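# Hold folded arm's plate against two bars over nuts

## Task

Pick the folded robot arm up from its stand and present it so its plate stands vertical and sits flush on both bars (error no more than 1 mm), with every corner hole lined up over a nut behind it (centred to 1 mm), ready for screws. The gripper must still be holding it there at the end. If the folded arm is dropped the task fails; a brief slip in the grip is allowed.

## Robot and tools

Setup. Four Universal Robots UR12e arms, arm1 to arm4. Each has six revolute joints and a parallel gripper with two sliding fingers. All positions are in one scene frame, in metres, with the origin on the floor and +z pointing up. Quaternions are written w, x, y, z. Feet (base_link), each facing along its own +x: arm1 at (-1.001, 0.000, 0.511) quat (0.714, 0.001, -0.001, 0.700); arm2 at (0.879, -0.420, 0.502) quat (1.000, 0.000, -0.005, 0.013); arm3 at (-0.520, -1.200, 0.795) quat (0.714, -0.006, 0.001, -0.701); arm4 at (0.550, -1.201, 0.800) quat (1.000, 0.004, -0.006, -0.016). A hand reaches roughly 1.50 m from its joint-1 axis. Viewed from above, the links sit offset to the arm's left of the joint-1 pointing line: upper arm about 0.18 m, forearm about 0.04 m, wrist and hand about 0.17 m (the last when joint5 is -1.571).

The hand point lies between the finger pads, 20 mm back from the tips. Its z axis runs along the fingers; the fingers open and close along its x axis. The printed hand position may be off, more so at long reach.

Joints (radians, absolute; done tolerance 0.01): joint1_rad -3.141..3.141, spins the arm about its foot, positive counter-clockwise from above, 0 points along the foot's +x. joint2_rad -3.141..0, shoulder; -1.571 is upper arm vertical, 0 is level forward. joint3_rad 0..3.141, elbow; 0 is straight. joint4_rad -6.283..6.283, wrist pitch about the shoulder axis. joint5_rad -3.141..0, sideways wrist swing; positive turns fingers to the arm's left. joint6_rad -6.283..6.283, hand roll, positive clockwise seen from behind. gripper_m -0.006..0.12 m is pad separation (tolerance 0.003); negatives squeeze shut pads together.

Tool move. Arguments arm1, arm2, arm3, arm4 (one object per arm, omit arms you don't command) and cameras. Inside an arm's object:
- joints: a dict of absolute targets by joint name (above), any subset. Joint targets ramp at most 2.09 rad/s for joints 1-2 and 3.14 rad/s for 3-6, with acceleration up to 1.4 rad/s²; the joints moved start and finish together, and the hand may swing in a wide arc.
- target: a list of seven numbers [x, y, z, qw, qx, qy, qz], an absolute hand pose in the scene frame. The hand follows a straight line to it from its current hand_target. With target, joints may contain only gripper_m. Per step the commanded pose is kept within 150 mm and 16 degrees of the measured hand; position wins if both cannot be met. Paths stop after 10 s; an action lasts at most 15 s. Paths don't avoid obstacles or other arms.
- speed: top hand speed in m/s, 0.002..0.5, default 0.25; rotation limited to twice this in rad/s. Real speed can overshoot, especially near full stretch.
- min_time_s: 0.1..8 s, lower bound on the duration of that arm's joint motions.
- contact_limits: {"gripper_m": N}, per-pad force 50..400 N, default 200; also sets holding force until gripper_m is next commanded. A grip locked on a part only takes a higher limit with a new gripper_m value, a lower one only after reopening.
cameras: names from arm1_cam_wrist..arm4_cam_wrist, cam_benches, cam_left, cam_plate, or "all"; [] for none. An empty move returns full state plus all images.

Tool wait: seconds 0..10, commands nothing, returns state (cameras as in move). Tool zoom_image: camera plus region [x0, y0, x1, y1] in pixels from the top-left, up to 504x504, only on the most recent images. Tool read_manual: licence text, no motion. Tool finished_scene: scene (integer) ends the scene irreversibly; the goal must already hold.

Reading results. "move" lists arms given motion; "as last shown" means no command, status "not commanded". hand_target is the hand pose at the current drive targets. Status words: done (hand within 1 cm and 2 degrees); off_target (resting short, maybe still pushing); time_out (joint gives up and holds); not_followed (hand target dropped, joint targets may still be pursued); "joint command not followed" or "pose unreachable" (a safety check withholding motion, grippers still act). Joint velocities in rad/s, "within noise" meaning stopped. Joint torques are raw drive outputs with offsets, positive toward larger joint values. Wrist force and torque are in hand axes, zeroed at scene start, plus a peak line. If a call is refused or a stop occurs, subsequent motion calls in the same reply are skipped. While you deliberate, the robots keep their last command.

Avoid. Robots pressing on each other, including a gripper closing on another arm's fingers; the collision check can miss finger contacts. Net force near 150 N (force fault) or joint contact torque at limits 287, 287, 130, 46.9, 46.9, 46.9 N m (torque fault), or shoulder/elbow lagging 7.5 degrees from plan: the arm halts 10 s and skips its remaining commands; after a force fault release the grip first. Long loaded or stretched holds heat motors (MOTOR HOT at 70 °C, brakes at 85 °C, OVER-TEMPERATURE FAULT; resend targets marked limit_stop_at_motor_heat). Never drop the folded arm, let go of moving parts, or strike fixed or heavy objects. Loose objects may occasionally get nudged.

Each tool is called after ">>>" by a JSON object that holds its "api" and its "payload".

## Session

>>> {"api": "move", "payload": {}}

Scene clock: 0.00 s.
Joint torques (N m): no reading
Wrist force (N): no reading
Wrist torque (N m): no reading
Wrist force, peak (N): no reading
Joint velocities: within noise
arm1.joint_positions: joint1_rad=+0.000 joint2_rad=-1.570 joint3_rad=+1.570 joint4_rad=-1.570 joint5_rad=-1.571 joint6_rad=+0.000 gripper_m=+0.120
arm1.joint_status: not commanded
arm1.hand: x=-1.1604 y=+0.6937 z=+1.0220 quat_wxyz=(+0.000, -0.010, -1.000, -0.001) (m; scene frame)
arm1.hand_target: x=-1.1604 y=+0.6937 z=+1.0220 quat_wxyz=(+0.000, -0.010, -1.000, -0.001) (m; scene frame)
arm1.hand_status: not commanded
arm2.joint_positions: joint1_rad=+0.000 joint2_rad=-1.570 joint3_rad=+1.570 joint4_rad=-1.570 joint5_rad=-1.571 joint6_rad=+0.000 gripper_m=+0.120
arm2.joint_status: not commanded
arm2.hand: x=+1.5607 y=-0.2288 z=+1.0187 quat_wxyz=(-0.003, -0.698, -0.716, -0.004) (m; scene frame)
arm2.hand_target: x=+1.5607 y=-0.2288 z=+1.0187 quat_wxyz=(-0.003, -0.698, -0.716, -0.004) (m; scene frame)
arm2.hand_status: not commanded
arm3.joint_positions: joint1_rad=+0.000 joint2_rad=-1.570 joint3_rad=+1.570 joint4_rad=-1.570 joint5_rad=-1.571 joint6_rad=+0.000 gripper_m=+0.120
arm3.joint_status: not commanded
arm3.hand: x=-0.3282 y=-1.8850 z=+1.3066 quat_wxyz=(-0.003, -1.000, -0.009, +0.005) (m; scene frame)
arm3.hand_target: x=-0.3282 y=-1.8850 z=+1.3066 quat_wxyz=(-0.003, -1.000, -0.009, +0.005) (m; scene frame)
arm3.hand_status: not commanded
arm4.joint_positions: joint1_rad=+0.000 joint2_rad=-1.570 joint3_rad=+1.570 joint4_rad=-1.570 joint5_rad=-1.571 joint6_rad=+0.000 gripper_m=+0.119
arm4.joint_status: not commanded
arm4.hand: x=+1.2403 y=-1.0531 z=+1.3193 quat_wxyz=(-0.002, -0.718, -0.696, -0.007) (m; scene frame)
arm4.hand_target: x=+1.2403 y=-1.0531 z=+1.3193 quat_wxyz=(-0.002, -0.718, -0.696, -0.007) (m; scene frame)
arm4.hand_status: not commanded
pictures: arm1_cam_wrist, arm2_cam_wrist, arm3_cam_wrist, arm4_cam_wrist, cam_benches, cam_left, cam_plate
Images, in order (width x height): arm1_cam_wrist 672x504, arm2_cam_wrist 672x504, arm3_cam_wrist 672x504, arm4_cam_wrist 672x504, cam_benches 672x504, cam_left 672x504, cam_plate 672x504.

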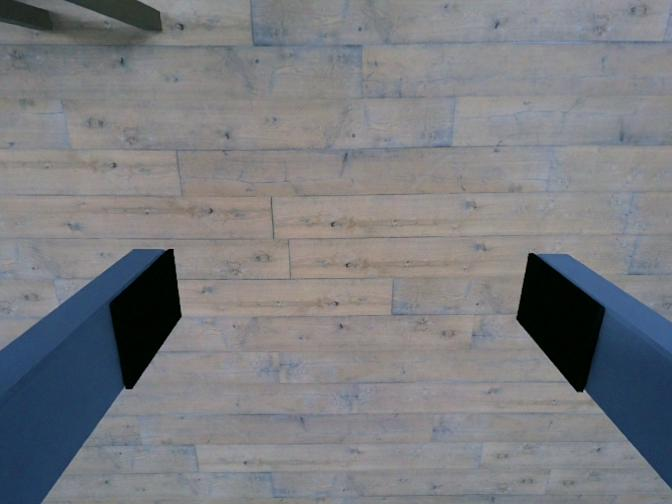

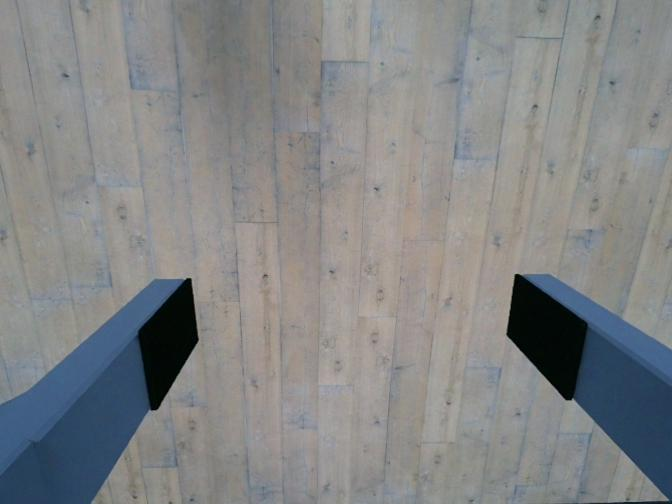

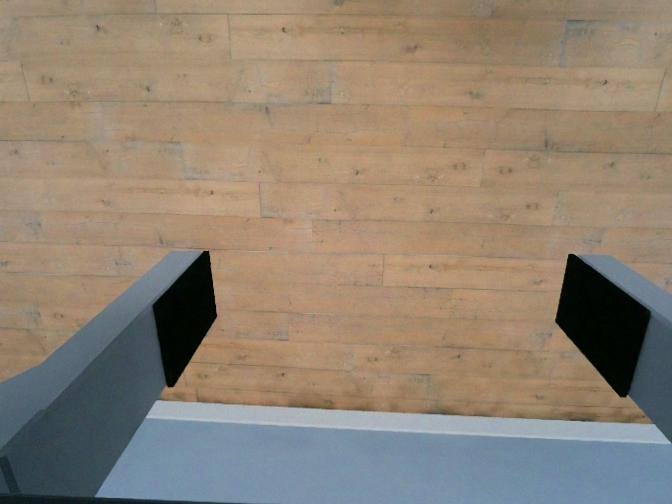

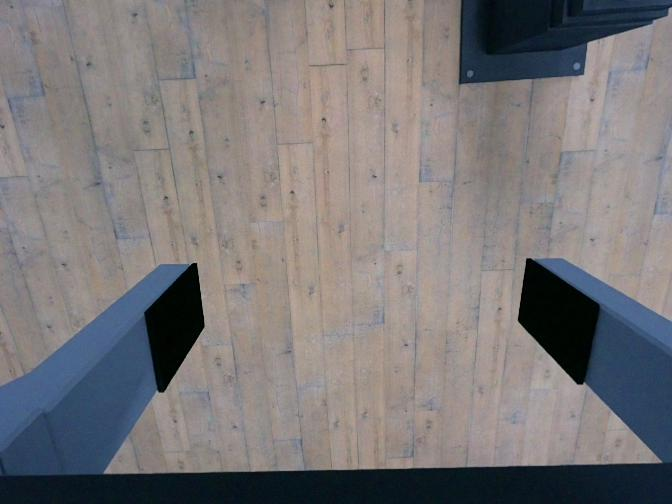

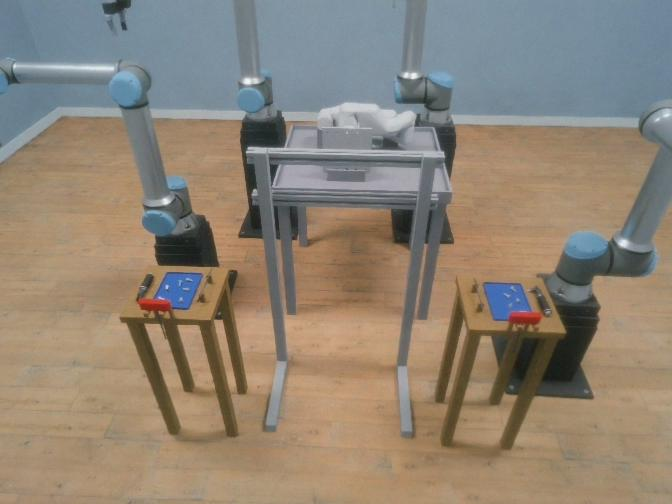

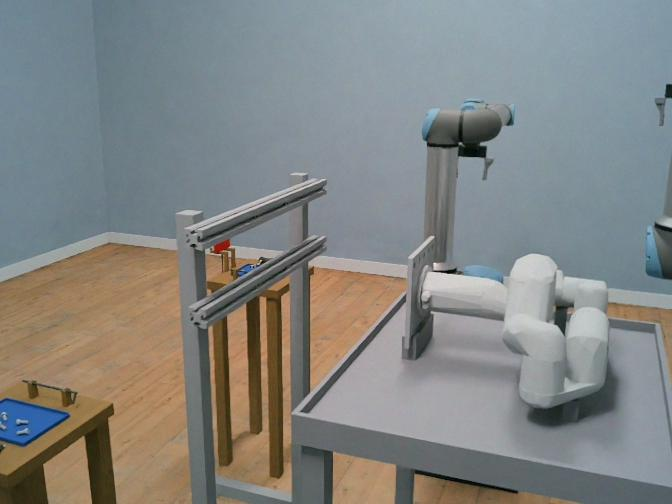

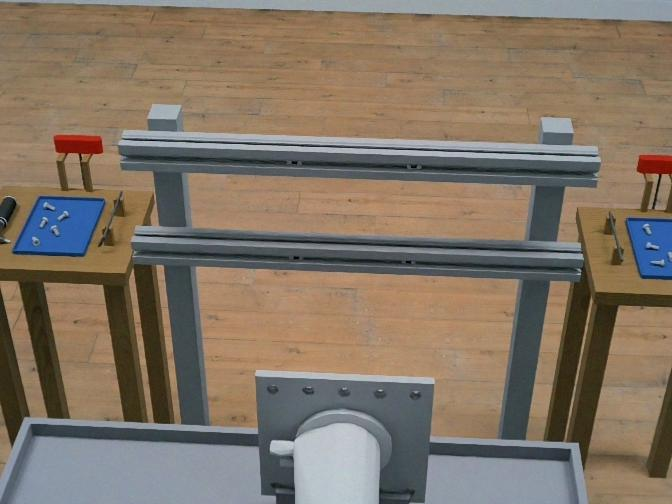

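>>> {"api": "zoom_image", "payload": {"camera": "cam_plate", "region": [240, 340, 460, 504]}}

>>> {"api": "zoom_image", "payload": {"camera": "cam_plate", "region": [110, 100, 610, 300]}}

>>> {"api": "zoom_image", "payload": {"camera": "cam_left", "region": [380, 210, 640, 430]}}

>>> {"api": "zoom_image", "payload": {"camera": "cam_benches", "region": [230, 80, 470, 260]}}

>>> {"api": "zoom_image", "payload": {"camera": "cam_left", "region": [160, 160, 360, 350]}}

Scaled by 2.291 from the camera's image (finer frame: 960x720).

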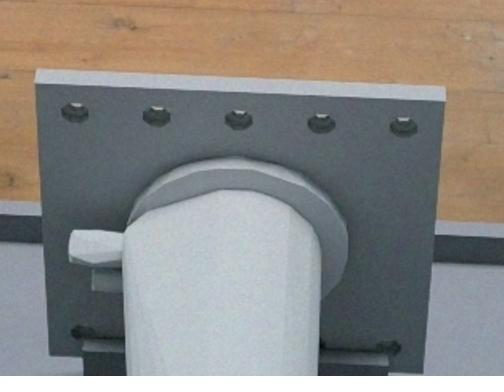

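Scaled by 1.008 from the camera's image (finer frame: 960x720).

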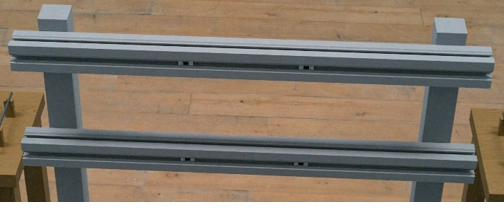

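Scaled by 1.938 from the camera's image (finer frame: 960x720).

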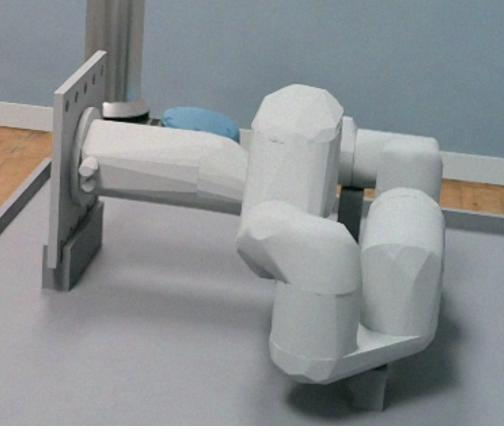

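Scaled by 2.100 from the camera's image (finer frame: 960x720).

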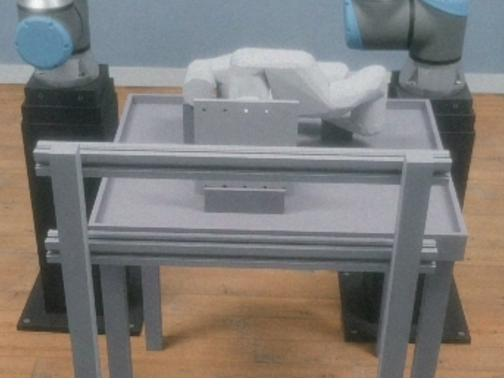

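Scaled by 2.520 from the camera's image (finer frame: 960x720).

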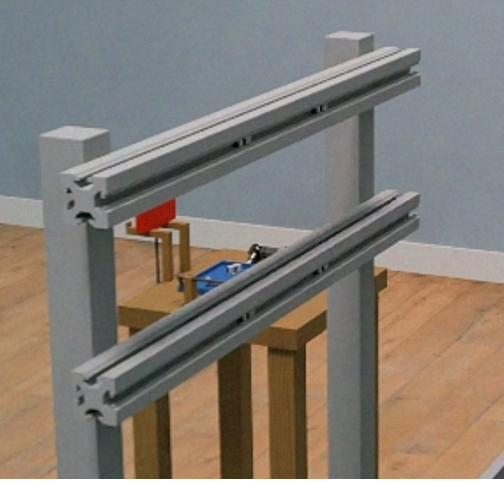

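>>> {"api": "move", "payload": {"arm4": {"joints": {"joint1_rad": 2.0, "joint2_rad": -1.9, "joint3_rad": 1.5, "joint4_rad": -1.17}}, "cameras": ["arm4_cam_wrist", "cam_benches", "cam_left"]}}

Scene clock: 6.70 s.
Joint torques (N m): arm1=[0.8 -49.18 -50.54 -4.68 -0.09 0.12] | arm2=[1.17 -52.79 -53.29 -5.14 -0.2 -0.02] | arm3=[-1.15 -51.6 -54.82 -4.25 -0.13 -0.19] | arm4=[-1.93 -7.25 -50.69 -8.45 -0.14 -0.53]
Wrist force (N): arm1=[-0.5 -0.1 0.2] | arm2=[0.1 0.1 0.2] | arm3=[0.1 0.0 0.4] | arm4=[0.0 -0.3 0.6]
Wrist torque (N m): arm1=[-0.01 0.08 0.00] | arm2=[0.02 -0.02 0.00] | arm3=[-0.01 -0.02 -0.01] | arm4=[-0.04 0.01 -0.02]
Wrist force, peak (N): arm1=[-0.7 -0.6 0.2] | arm2=[-0.1 0.1 0.6] | arm3=[0.3 -0.1 0.7] | arm4=[0.2 4.4 0.5]
move: arm4 done
Joint velocities: within noise
arm1, arm2, arm3: as last shown
arm4.joint_positions: joint1_rad=+2.000 joint2_rad=-1.900 joint3_rad=+1.500 joint4_rad=-1.170 joint5_rad=-1.571 joint6_rad=+0.000 gripper_m=+0.119
arm4.joint_status: all done
arm4.hand: x=+0.2074 y=-0.8602 z=+1.4973 quat_wxyz=(-0.007, +0.197, -0.980, -0.002)
arm4.hand_target: x=+0.2073 y=-0.8601 z=+1.4972 quat_wxyz=(-0.007, +0.197, -0.980, -0.002)
arm4.hand_status: not commanded
Images, in order (width x height): arm4_cam_wrist 672x504, cam_benches 672x504, cam_left 672x504.

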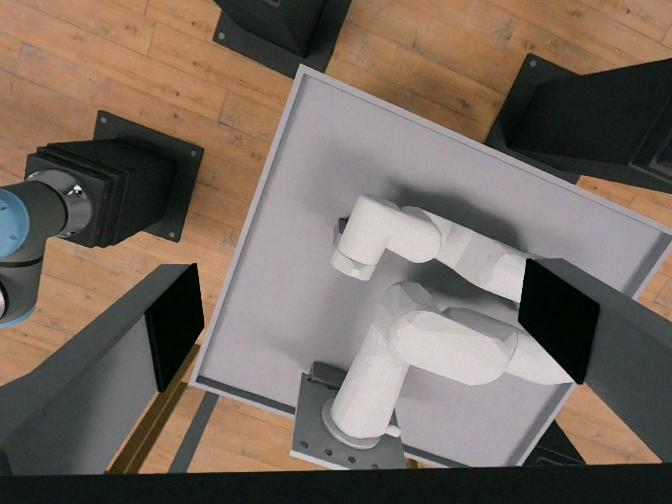

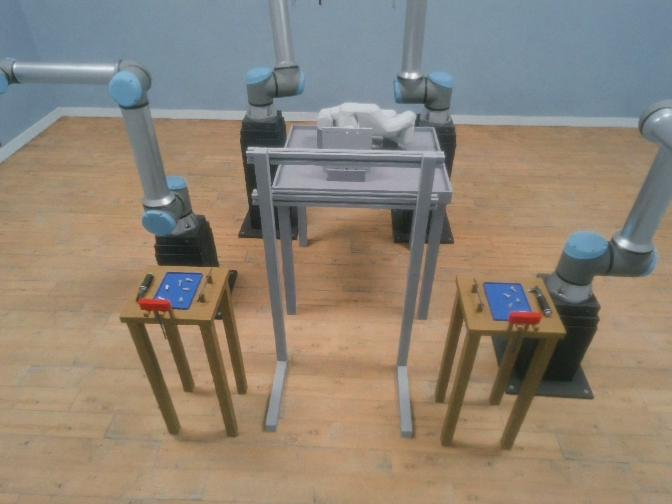

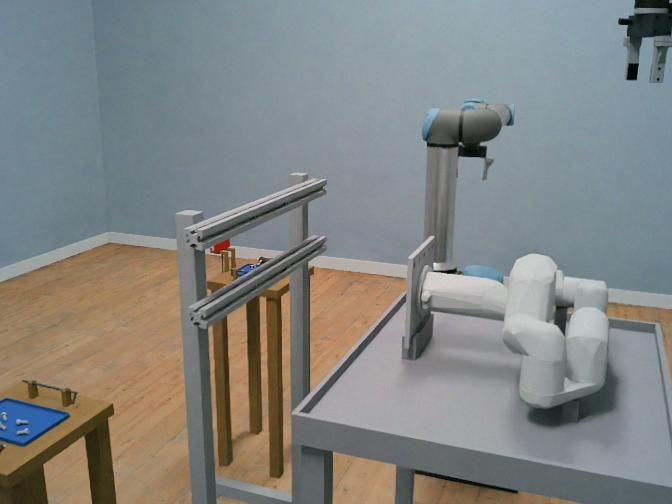

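>>> {"api": "move", "payload": {"arm3": {"joints": {"joint1_rad": 2.2, "joint2_rad": -1.9, "joint3_rad": 1.5, "joint4_rad": -1.17}}, "arm4": {"joints": {"gripper_m": 0.06}}, "cameras": ["arm3_cam_wrist", "arm4_cam_wrist"]}}

>>> {"api": "zoom_image", "payload": {"camera": "arm3_cam_wrist", "region": [150, 60, 654, 438]}}

>>> {"api": "zoom_image", "payload": {"camera": "arm4_cam_wrist", "region": [168, 60, 672, 504]}}

Scene clock: 11.63 s.
Joint torques (N m): arm1=[0.71 -48.69 -50.78 -4.65 -0.06 -0.1] | arm2=[1.06 -51.87 -54.36 -5.2 -0.05 0.05] | arm3=[3.58 -7.78 -52.12 -7.05 -0.19 0.17] | arm4=[-12.74 -6.84 -45.76 -8.06 0 -0.62]
Wrist force (N): arm1=[-0.5 -0.1 0.1] | arm2=[0.1 0.2 0.2] | arm3=[0.3 -0.2 0.2] | arm4=[-0.2 -0.4 0.0]
Wrist torque (N m): arm1=[-0.02 0.08 0.00] | arm2=[0.03 -0.01 -0.01] | arm3=[-0.04 -0.08 0.00] | arm4=[-0.05 0.04 -0.02]
Wrist force, peak (N): arm1=[-0.6 0.1 0.6] | arm2=[-0.1 0.0 0.6] | arm3=[4.4 2.6 0.1] | arm4=[-0.8 -0.5 0.6]
move: arm3 done; arm4 done
Joint velocities: within noise
arm1, arm2: as last shown
arm3.joint_positions: joint1_rad=+2.200 joint2_rad=-1.900 joint3_rad=+1.500 joint4_rad=-1.170 joint5_rad=-1.571 joint6_rad=+0.000 gripper_m=+0.120
arm3.joint_status: all done
arm3.hand: x=-0.2610 y=-0.7864 z=+1.4882 quat_wxyz=(+0.003, -0.445, -0.895, +0.006)
arm3.hand_target: x=-0.2610 y=-0.7863 z=+1.4881 quat_wxyz=(+0.003, -0.445, -0.895, +0.006)
arm3.hand_status: not commanded
arm4.joint_positions: joint1_rad=+2.000 joint2_rad=-1.900 joint3_rad=+1.500 joint4_rad=-1.170 joint5_rad=-1.571 joint6_rad=+0.000 gripper_m=+0.060
arm4.joint_status: all done
arm4.hand: x=+0.2073 y=-0.8601 z=+1.4972 quat_wxyz=(-0.007, +0.197, -0.980, -0.002)
arm4.hand_target: x=+0.2073 y=-0.8601 z=+1.4972 quat_wxyz=(-0.007, +0.197, -0.980, -0.002)
arm4.hand_status: not commanded
Images, in order (width x height): arm3_cam_wrist 672x504, arm4_cam_wrist 672x504.

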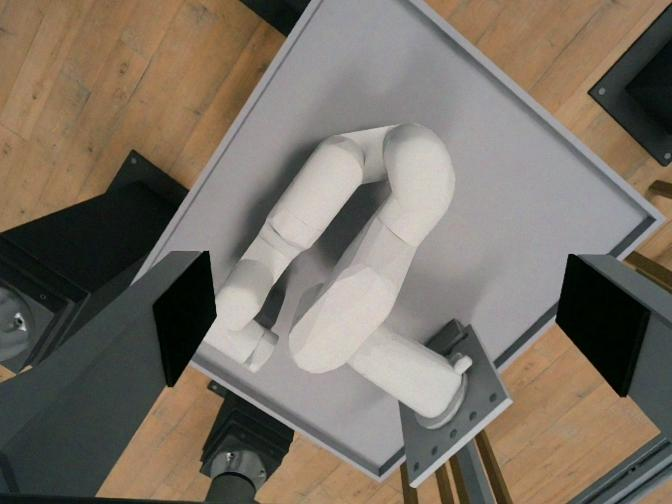

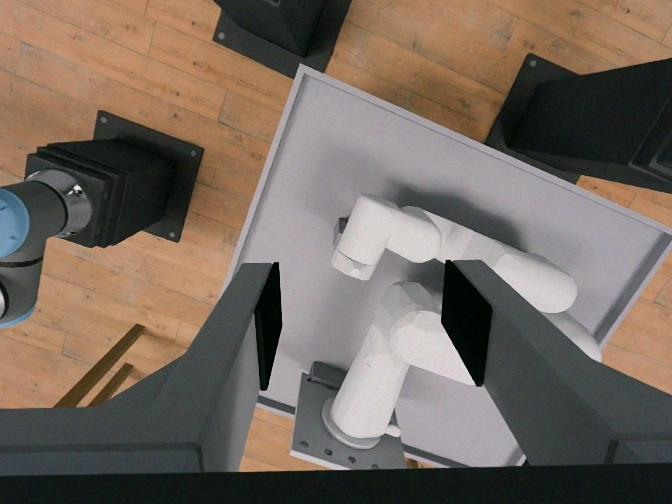

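Scaled by 1.000.

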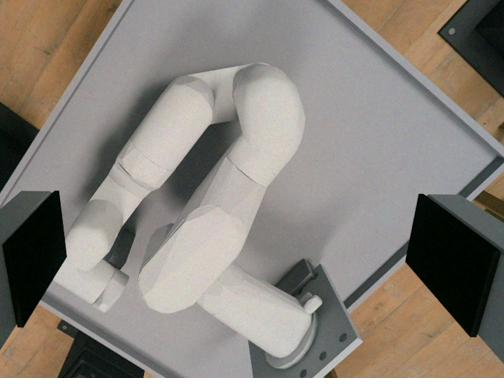

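Scaled by 1.000.

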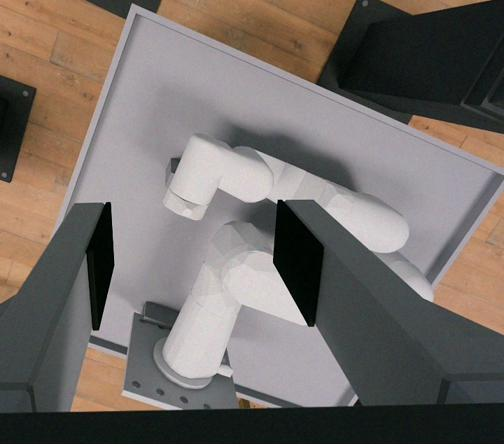

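>>> {"api": "move", "payload": {"arm3": {"joints": {"joint1_rad": 2.75, "joint4_rad": -2.0}}, "arm4": {"joints": {"joint1_rad": 1.75, "joint4_rad": -2.0, "gripper_m": 0.12}}, "cameras": ["arm3_cam_wrist", "arm4_cam_wrist"]}}

Scene clock: 16.87 s.
Joint torques (N m): arm1=[1.96 -51.73 -50.15 -4.61 -0.27 -0.19] | arm2=[0.37 -52.23 -54.19 -5.06 -0.34 -0.17] | arm3=[-5.15 -17.41 -51.93 -3.33 -0.07 -0.23] | arm4=[16.13 -9.49 -45.21 -4.07 0.16 -0.74]
Wrist force (N): arm1=[-0.3 0.0 0.6] | arm2=[0.3 0.1 0.0] | arm3=[0.4 1.8 0.8] | arm4=[-0.5 -1.7 0.0]
Wrist torque (N m): arm1=[0.01 0.05 0.01] | arm2=[0.03 -0.04 0.00] | arm3=[0.41 0.11 -0.51] | arm4=[0.21 0.15 -0.20]
Wrist force, peak (N): arm1=[-0.7 -0.7 0.1] | arm2=[0.2 0.1 0.5] | arm3=[2.2 2.1 0.5] | arm4=[-0.6 -2.2 0.0]
move: arm3 done; arm4 done
Joint velocities: within noise
arm1, arm2: as last shown
arm3.joint_positions: joint1_rad=+2.750 joint2_rad=-1.900 joint3_rad=+1.500 joint4_rad=-2.000 joint5_rad=-1.571 joint6_rad=+0.000 gripper_m=+0.120
arm3.joint_status: all done
arm3.hand: x=-0.4480 y=-0.5546 z=+1.6691 quat_wxyz=(-0.071, -0.172, -0.901, -0.392)
arm3.hand_target: x=-0.4479 y=-0.5546 z=+1.6691 quat_wxyz=(-0.071, -0.172, -0.901, -0.392)
arm3.hand_status: not commanded
arm4.joint_positions: joint1_rad=+1.750 joint2_rad=-1.900 joint3_rad=+1.500 joint4_rad=-2.000 joint5_rad=-1.571 joint6_rad=+0.000 gripper_m=+0.119
arm4.joint_status: all done
arm4.hand: x=+0.2761 y=-0.6206 z=+1.6805 quat_wxyz=(+0.023, +0.070, -0.912, -0.405)
arm4.hand_target: x=+0.2760 y=-0.6207 z=+1.6805 quat_wxyz=(+0.023, +0.070, -0.912, -0.405)
arm4.hand_status: not commanded
Images, in order (width x height): arm3_cam_wrist 672x504, arm4_cam_wrist 672x504.

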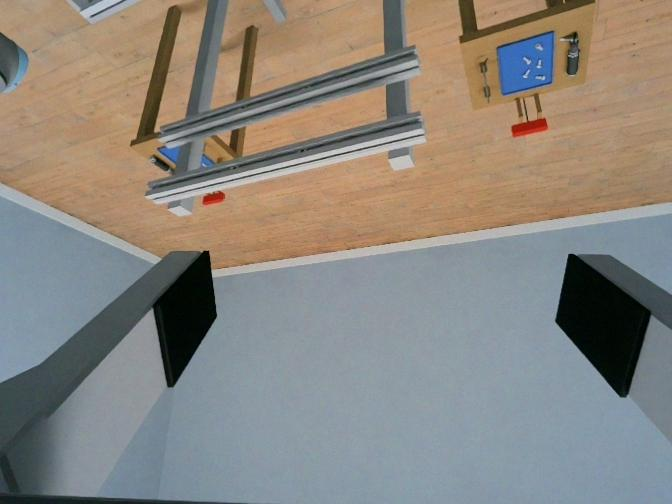

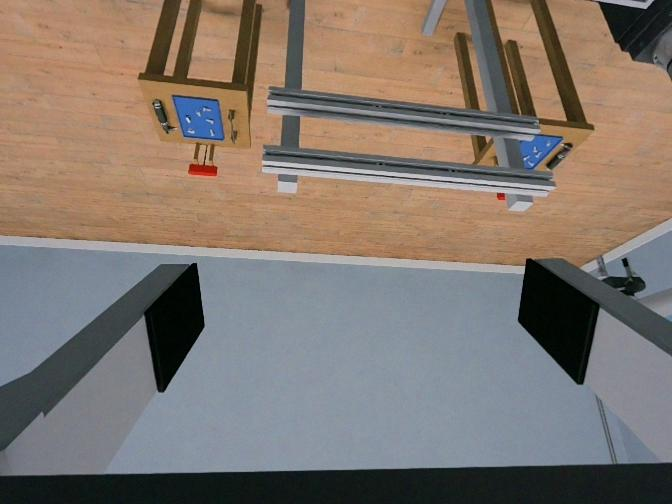

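>>> {"api": "zoom_image", "payload": {"camera": "arm3_cam_wrist", "region": [130, 30, 450, 230]}}

>>> {"api": "zoom_image", "payload": {"camera": "arm4_cam_wrist", "region": [250, 70, 570, 230]}}

Scaled by 1.575 from the camera's image (finer frame: 960x720).

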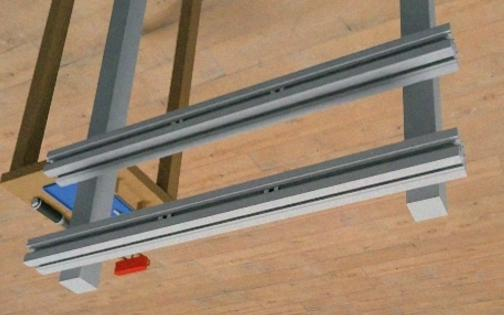

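Scaled by 1.575 from the camera's image (finer frame: 960x720).

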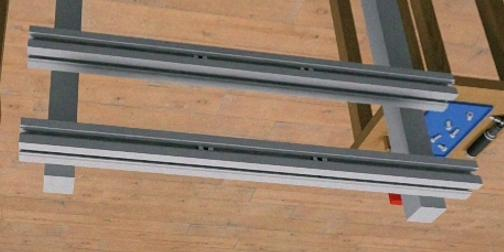

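>>> {"api": "move", "payload": {"arm3": {"target": [-0.15, -0.795, 1.32, 0, 0.7071, 0.7071, 0], "speed": 0.4}, "arm4": {"target": [0.01, -0.50, 1.27, 0, 0, -1, 0], "speed": 0.4}, "cameras": ["arm3_cam_wrist", "arm4_cam_wrist", "cam_left", "cam_plate"]}}

Scene clock: 24.33 s.
Joint torques (N m): arm1=[0.41 -47.47 -50.14 -4.63 -0.02 -0.08] | arm2=[0.78 -52.21 -54.35 -4.84 -0.01 0.11] | arm3=[-7.14 -17.35 -59.24 -7.69 3.42 0.67] | arm4=[-21.6 -72.92 -53.63 -5.86 -1.05 -4.17]
Wrist force (N): arm1=[-0.4 0.1 0.4] | arm2=[0.0 0.2 0.1] | arm3=[0.4 0.0 0.3] | arm4=[-0.2 -0.5 0.6]
Wrist torque (N m): arm1=[0.01 0.07 0.00] | arm2=[0.04 0.01 -0.01] | arm3=[-0.02 -0.08 0.04] | arm4=[-0.09 0.04 0.29]
Wrist force, peak (N): arm1=[-0.6 -0.5 0.4] | arm2=[0.6 0.3 0.2] | arm3=[3.1 3.8 -0.4] | arm4=[1.9 1.5 4.0]
move: arm3 done; arm4 done
Joint velocities: within noise
arm1, arm2: as last shown
arm3.joint_positions: joint1_rad=+2.058 joint2_rad=-1.867 joint3_rad=+1.784 joint4_rad=-1.499 joint5_rad=-1.570 joint6_rad=+0.506 gripper_m=+0.120
arm3.joint_status: not commanded
arm3.hand: x=-0.1501 y=-0.7950 z=+1.3200 quat_wxyz=(+0.000, -0.707, -0.707, +0.000)
arm3.hand_target: x=-0.1500 y=-0.7950 z=+1.3200 quat_wxyz=(+0.000, -0.707, -0.707, +0.000)
arm3.hand_status: done (0.000 m and 0.0 deg from the pose sent, 0.518 m and 81.3 deg at the start)
arm4.joint_positions: joint1_rad=+2.049 joint2_rad=-1.282 joint3_rad=+1.303 joint4_rad=-1.591 joint5_rad=-1.556 joint6_rad=+0.446 gripper_m=+0.119
arm4.joint_status: not commanded
arm4.hand: x=+0.0100 y=-0.5001 z=+1.2701 quat_wxyz=(+0.000, +0.000, -1.000, +0.000)
arm4.hand_target: x=+0.0100 y=-0.5000 z=+1.2700 quat_wxyz=(+0.000, +0.000, -1.000, +0.000)
arm4.hand_status: done (0.000 m and 0.0 deg from the pose sent, 0.504 m and 48.6 deg at the start)
Images, in order (width x height): arm3_cam_wrist 672x504, arm4_cam_wrist 672x504, cam_left 672x504, cam_plate 672x504.

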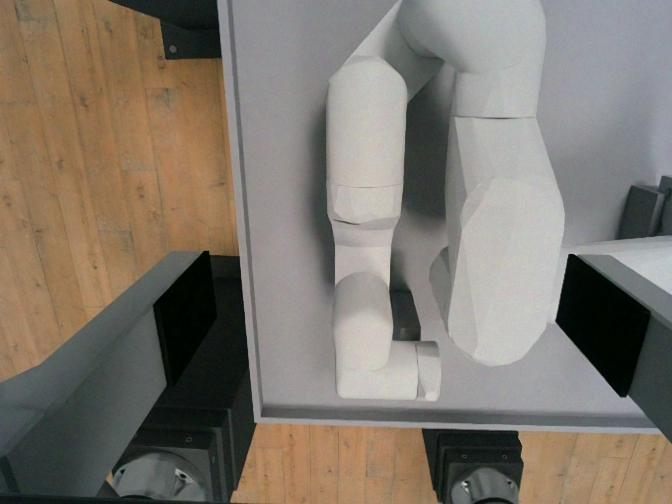

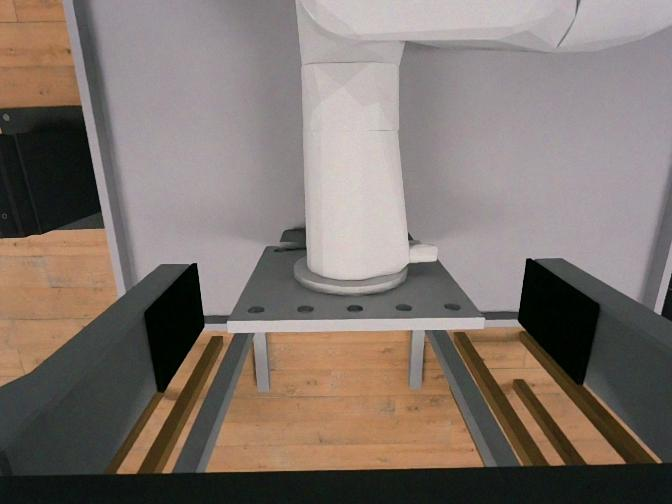

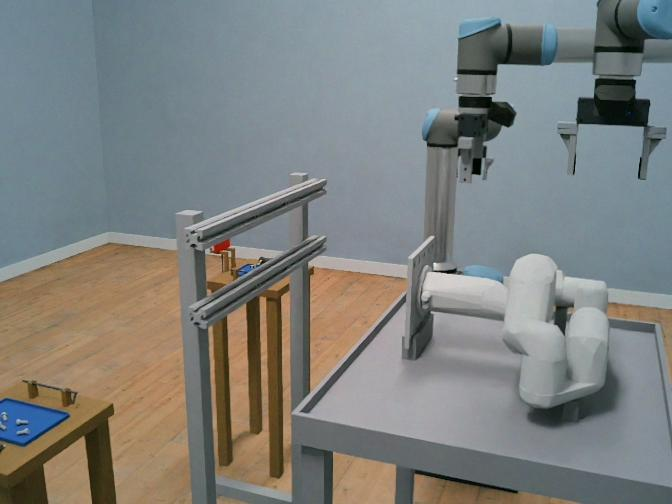

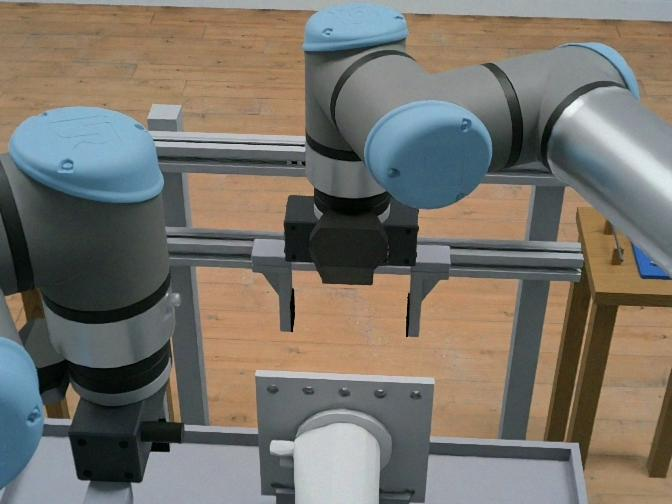

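>>> {"api": "zoom_image", "payload": {"camera": "arm4_cam_wrist", "region": [130, 240, 330, 400]}}

>>> {"api": "zoom_image", "payload": {"camera": "arm4_cam_wrist", "region": [450, 240, 650, 400]}}

>>> {"api": "zoom_image", "payload": {"camera": "arm3_cam_wrist", "region": [130, 240, 330, 400]}}

>>> {"api": "zoom_image", "payload": {"camera": "arm3_cam_wrist", "region": [472, 240, 672, 400]}}

Scaled by 2.520 from the camera's image (finer frame: 960x720).

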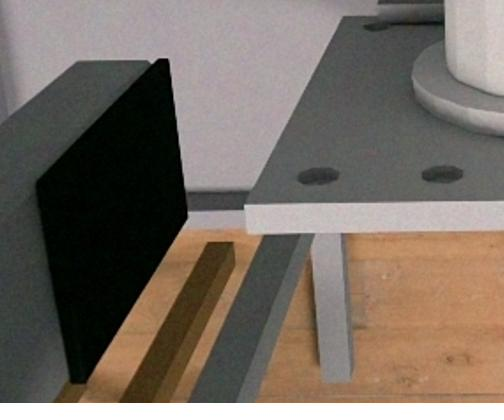

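Scaled by 2.520 from the camera's image (finer frame: 960x720).

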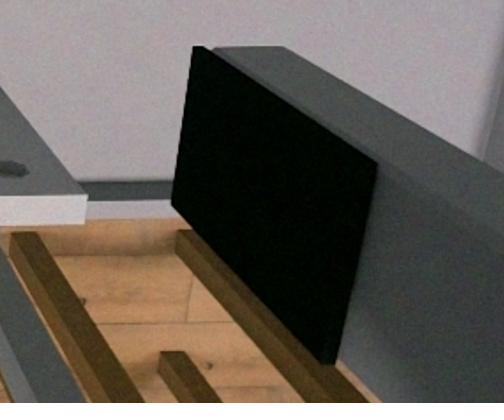

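Scaled by 2.520 from the camera's image (finer frame: 960x720).

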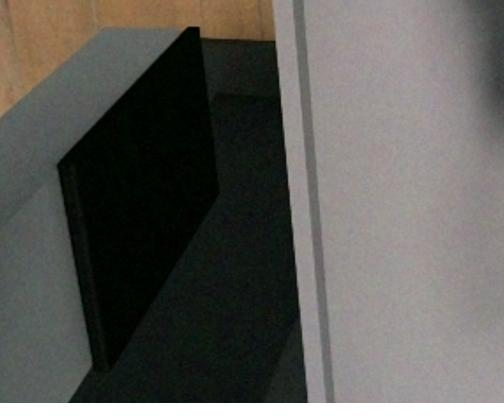

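Scaled by 2.520 from the camera's image (finer frame: 960x720).

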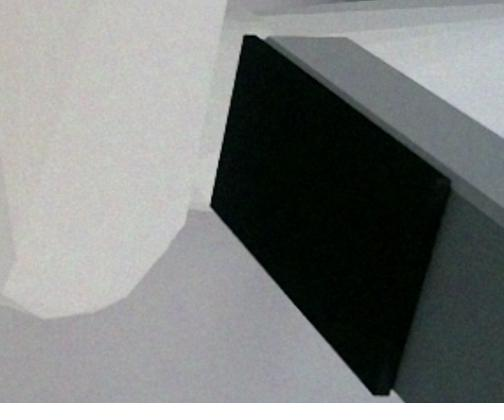

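>>> {"api": "zoom_image", "payload": {"camera": "cam_left", "region": [390, 80, 660, 420]}}

Scaled by 1.482 from the camera's image (finer frame: 960x720).

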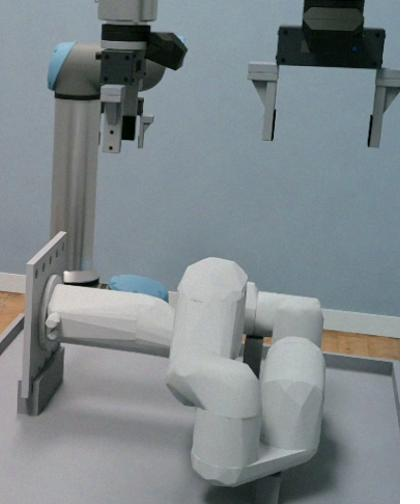

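>>> {"api": "move", "payload": {"arm3": {"target": [-0.20, -0.689, 1.22, 0, 0.7071, 0.7071, 0], "speed": 0.3}, "arm4": {"target": [-0.002, -0.49, 1.10, 0, 0, -1, 0], "speed": 0.3}, "cameras": ["arm3_cam_wrist", "arm4_cam_wrist", "cam_left"]}}

>>> {"api": "zoom_image", "payload": {"camera": "cam_left", "region": [390, 130, 660, 420]}}

Scene clock: 32.93 s.
Joint torques (N m): arm1=[-0.1 -49.52 -50.58 -4.75 -0.27 -0.16] | arm2=[1.01 -50.98 -54.4 -5.1 -0.45 0.55] | arm3=[7.74 -25.31 -48.06 -6.77 0.23 1.42] | arm4=[-14.41 -83 -43.76 -8.53 1.23 -2.23]
Wrist force (N): arm1=[-0.4 -0.3 0.0] | arm2=[0.0 -0.1 0.4] | arm3=[-0.1 0.0 0.5] | arm4=[-0.3 -0.2 0.3]
Wrist torque (N m): arm1=[-0.05 0.06 0.01] | arm2=[-0.01 0.00 0.00] | arm3=[-0.04 -0.01 0.04] | arm4=[-0.01 0.06 -0.04]
Wrist force, peak (N): arm1=[-0.3 -0.5 -0.4] | arm2=[0.0 0.5 0.4] | arm3=[3.6 -1.8 3.6] | arm4=[-0.3 -0.1 5.9]
move: arm3 done; arm4 done
Joint velocities: within noise
arm1, arm2: as last shown
arm3.joint_positions: joint1_rad=+2.272 joint2_rad=-1.765 joint3_rad=+1.883 joint4_rad=-1.701 joint5_rad=-1.572 joint6_rad=+0.720 gripper_m=+0.120
arm3.joint_status: not commanded
arm3.hand: x=-0.2000 y=-0.6891 z=+1.2201 quat_wxyz=(+0.000, -0.707, -0.707, +0.000)
arm3.hand_target: x=-0.2000 y=-0.6890 z=+1.2200 quat_wxyz=(+0.000, -0.707, -0.707, +0.000)
arm3.hand_status: done (0.000 m and 0.0 deg from the pose sent, 0.154 m and 0.0 deg at the start)
arm4.joint_positions: joint1_rad=+2.059 joint2_rad=-1.211 joint3_rad=+1.510 joint4_rad=-1.869 joint5_rad=-1.556 joint6_rad=+0.456 gripper_m=+0.119
arm4.joint_status: not commanded
arm4.hand: x=-0.0021 y=-0.4901 z=+1.1001 quat_wxyz=(+0.000, +0.000, -1.000, +0.000)
arm4.hand_target: x=-0.0020 y=-0.4900 z=+1.1000 quat_wxyz=(+0.000, +0.000, -1.000, +0.000)
arm4.hand_status: done (0.000 m and 0.0 deg from the pose sent, 0.171 m and 0.0 deg at the start)
Images, in order (width x height): arm3_cam_wrist 672x504, arm4_cam_wrist 672x504, cam_left 672x504.

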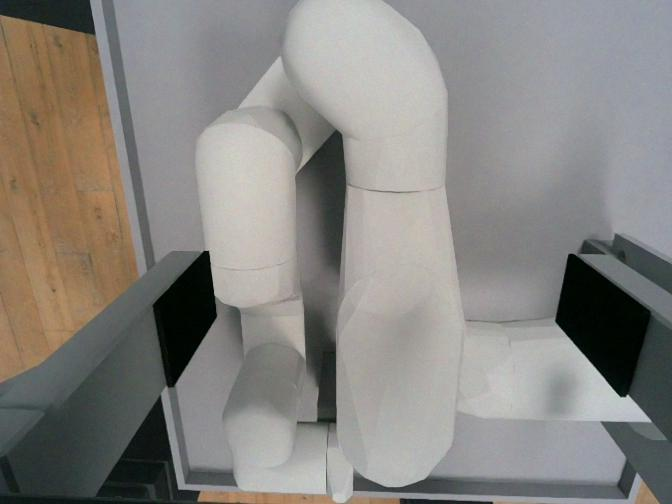

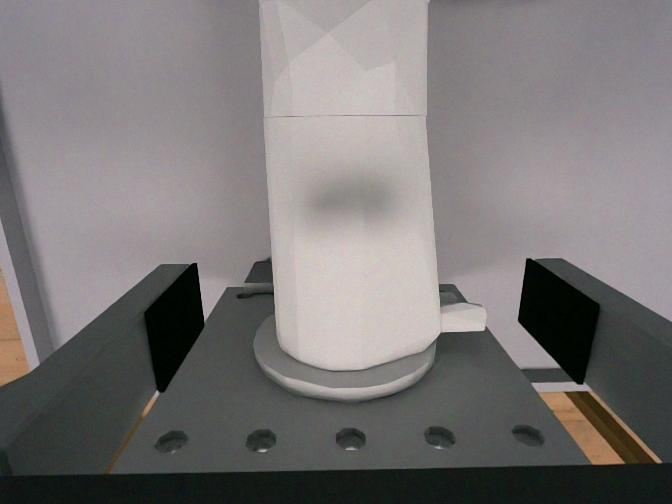

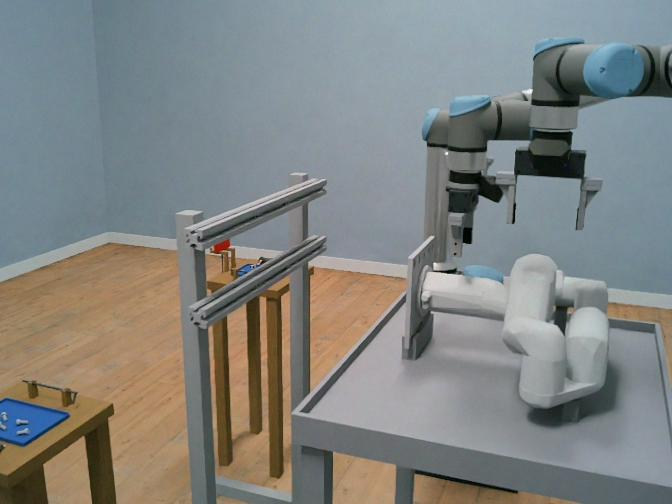

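Scaled by 1.738 from the camera's image (finer frame: 960x720).

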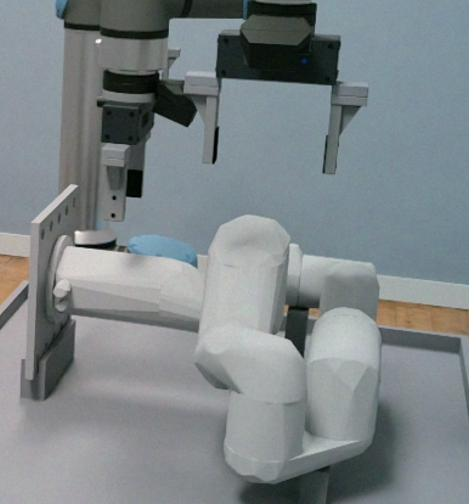

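>>> {"api": "move", "payload": {"arm3": {"target": [-0.215, -0.666, 1.12, 0, 0.7071, 0.7071, 0], "speed": 0.2, "joints": {"gripper_m": 0.108}}, "arm4": {"target": [-0.0028, -0.49, 0.968, 0, 0, -1, 0], "speed": 0.2}, "cameras": ["arm3_cam_wrist", "arm4_cam_wrist", "cam_left", "cam_plate"]}}

>>> {"api": "zoom_image", "payload": {"camera": "cam_left", "region": [390, 180, 660, 420]}}

Scene clock: 36.50 s.
Joint torques (N m): arm1=[0.2 -48.31 -50.36 -4.48 0.14 0.05] | arm2=[-0.46 -52.04 -55.06 -5.48 -0.53 -0.37] | arm3=[-13.53 -41.02 -44.13 -6.36 -3.05 -1.93] | arm4=[8.46 -88.91 -41.41 -8.48 1.69 0.62]
Wrist force (N): arm1=[-0.3 -0.1 0.0] | arm2=[0.2 0.1 0.1] | arm3=[0.3 0.1 0.4] | arm4=[-0.4 -0.2 0.7]
Wrist torque (N m): arm1=[-0.03 0.05 0.00] | arm2=[0.01 -0.03 0.00] | arm3=[0.01 -0.06 -0.04] | arm4=[-0.04 0.08 -0.05]
Wrist force, peak (N): arm1=[-0.5 -0.5 0.3] | arm2=[-0.1 0.6 0.5] | arm3=[0.8 -0.9 3.4] | arm4=[-0.2 -0.3 4.9]
move: arm3 done; arm4 done
Joint velocities: within noise
arm1, arm2: as last shown
arm3.joint_positions: joint1_rad=+2.319 joint2_rad=-1.704 joint3_rad=+2.012 joint4_rad=-1.891 joint5_rad=-1.573 joint6_rad=+0.767 gripper_m=+0.108
arm3.joint_status: all done
arm3.hand: x=-0.2150 y=-0.6660 z=+1.1201 quat_wxyz=(+0.000, -0.707, -0.707, +0.000)
arm3.hand_target: x=-0.2150 y=-0.6660 z=+1.1200 quat_wxyz=(+0.000, -0.707, -0.707, +0.000)
arm3.hand_status: done (0.000 m and 0.0 deg from the pose sent, 0.104 m and 0.0 deg at the start)
arm4.joint_positions: joint1_rad=+2.062 joint2_rad=-1.125 joint3_rad=+1.636 joint4_rad=-2.081 joint5_rad=-1.556 joint6_rad=+0.459 gripper_m=+0.119
arm4.joint_status: not commanded
arm4.hand: x=-0.0028 y=-0.4900 z=+0.9681 quat_wxyz=(+0.000, +0.000, -1.000, +0.000)
arm4.hand_target: x=-0.0028 y=-0.4900 z=+0.9680 quat_wxyz=(+0.000, +0.000, -1.000, +0.000)
arm4.hand_status: done (0.000 m and 0.0 deg from the pose sent, 0.132 m and 0.0 deg at the start)
Images, in order (width x height): arm3_cam_wrist 672x504, arm4_cam_wrist 672x504, cam_left 672x504, cam_plate 672x504.

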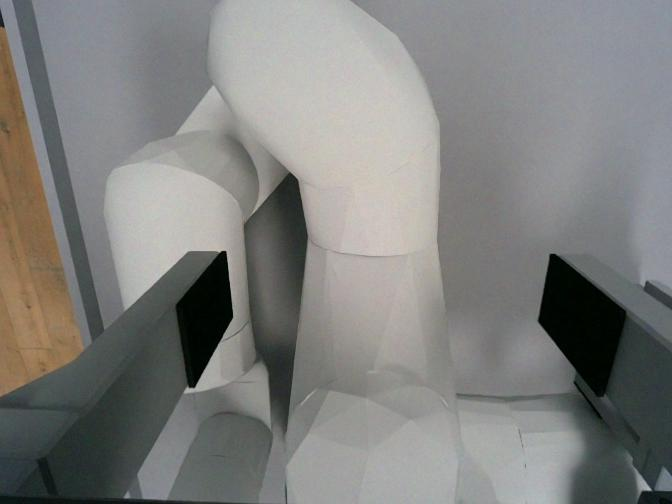

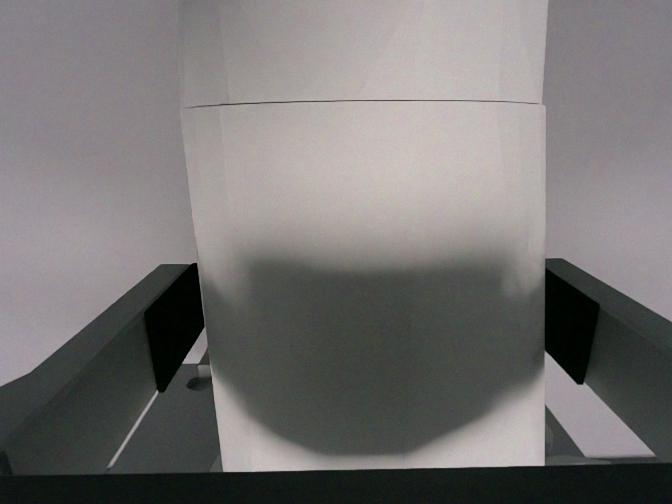

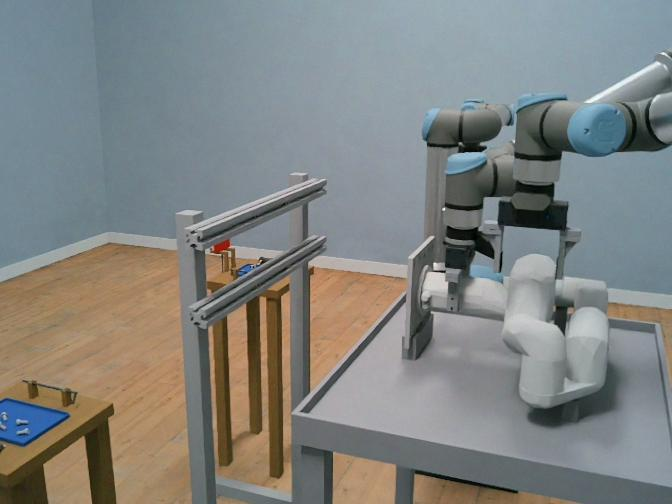

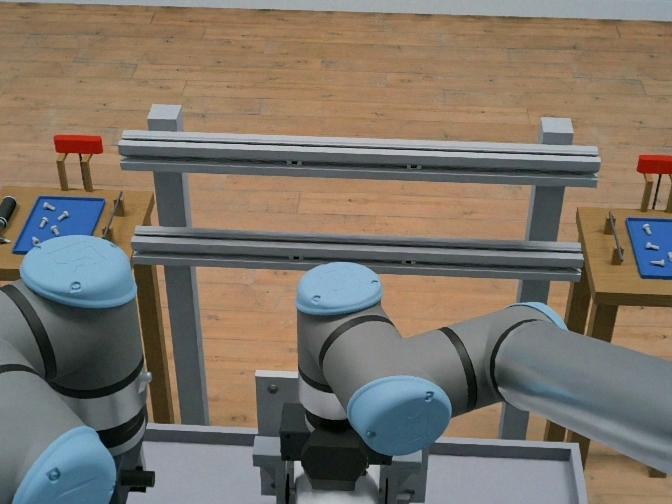

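Scaled by 1.867 from the camera's image (finer frame: 960x720).

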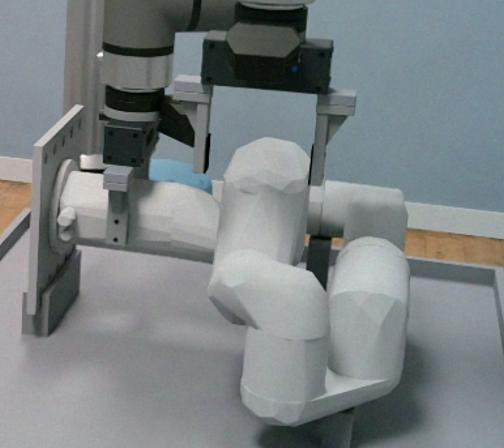

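>>> {"api": "zoom_image", "payload": {"camera": "cam_left", "region": [490, 240, 620, 420]}}

>>> {"api": "zoom_image", "payload": {"camera": "arm3_cam_wrist", "region": [90, 0, 490, 504]}}

Scaled by 2.800 from the camera's image (finer frame: 960x720).

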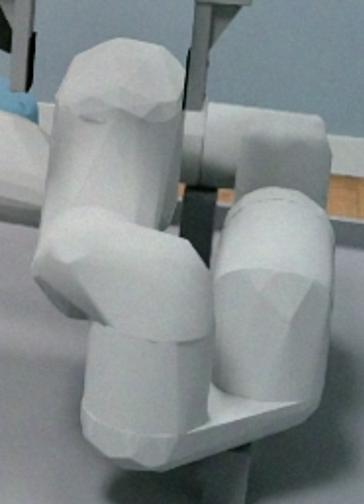

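Scaled by 1.000.

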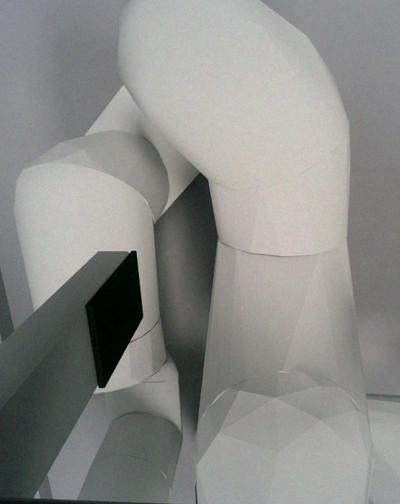

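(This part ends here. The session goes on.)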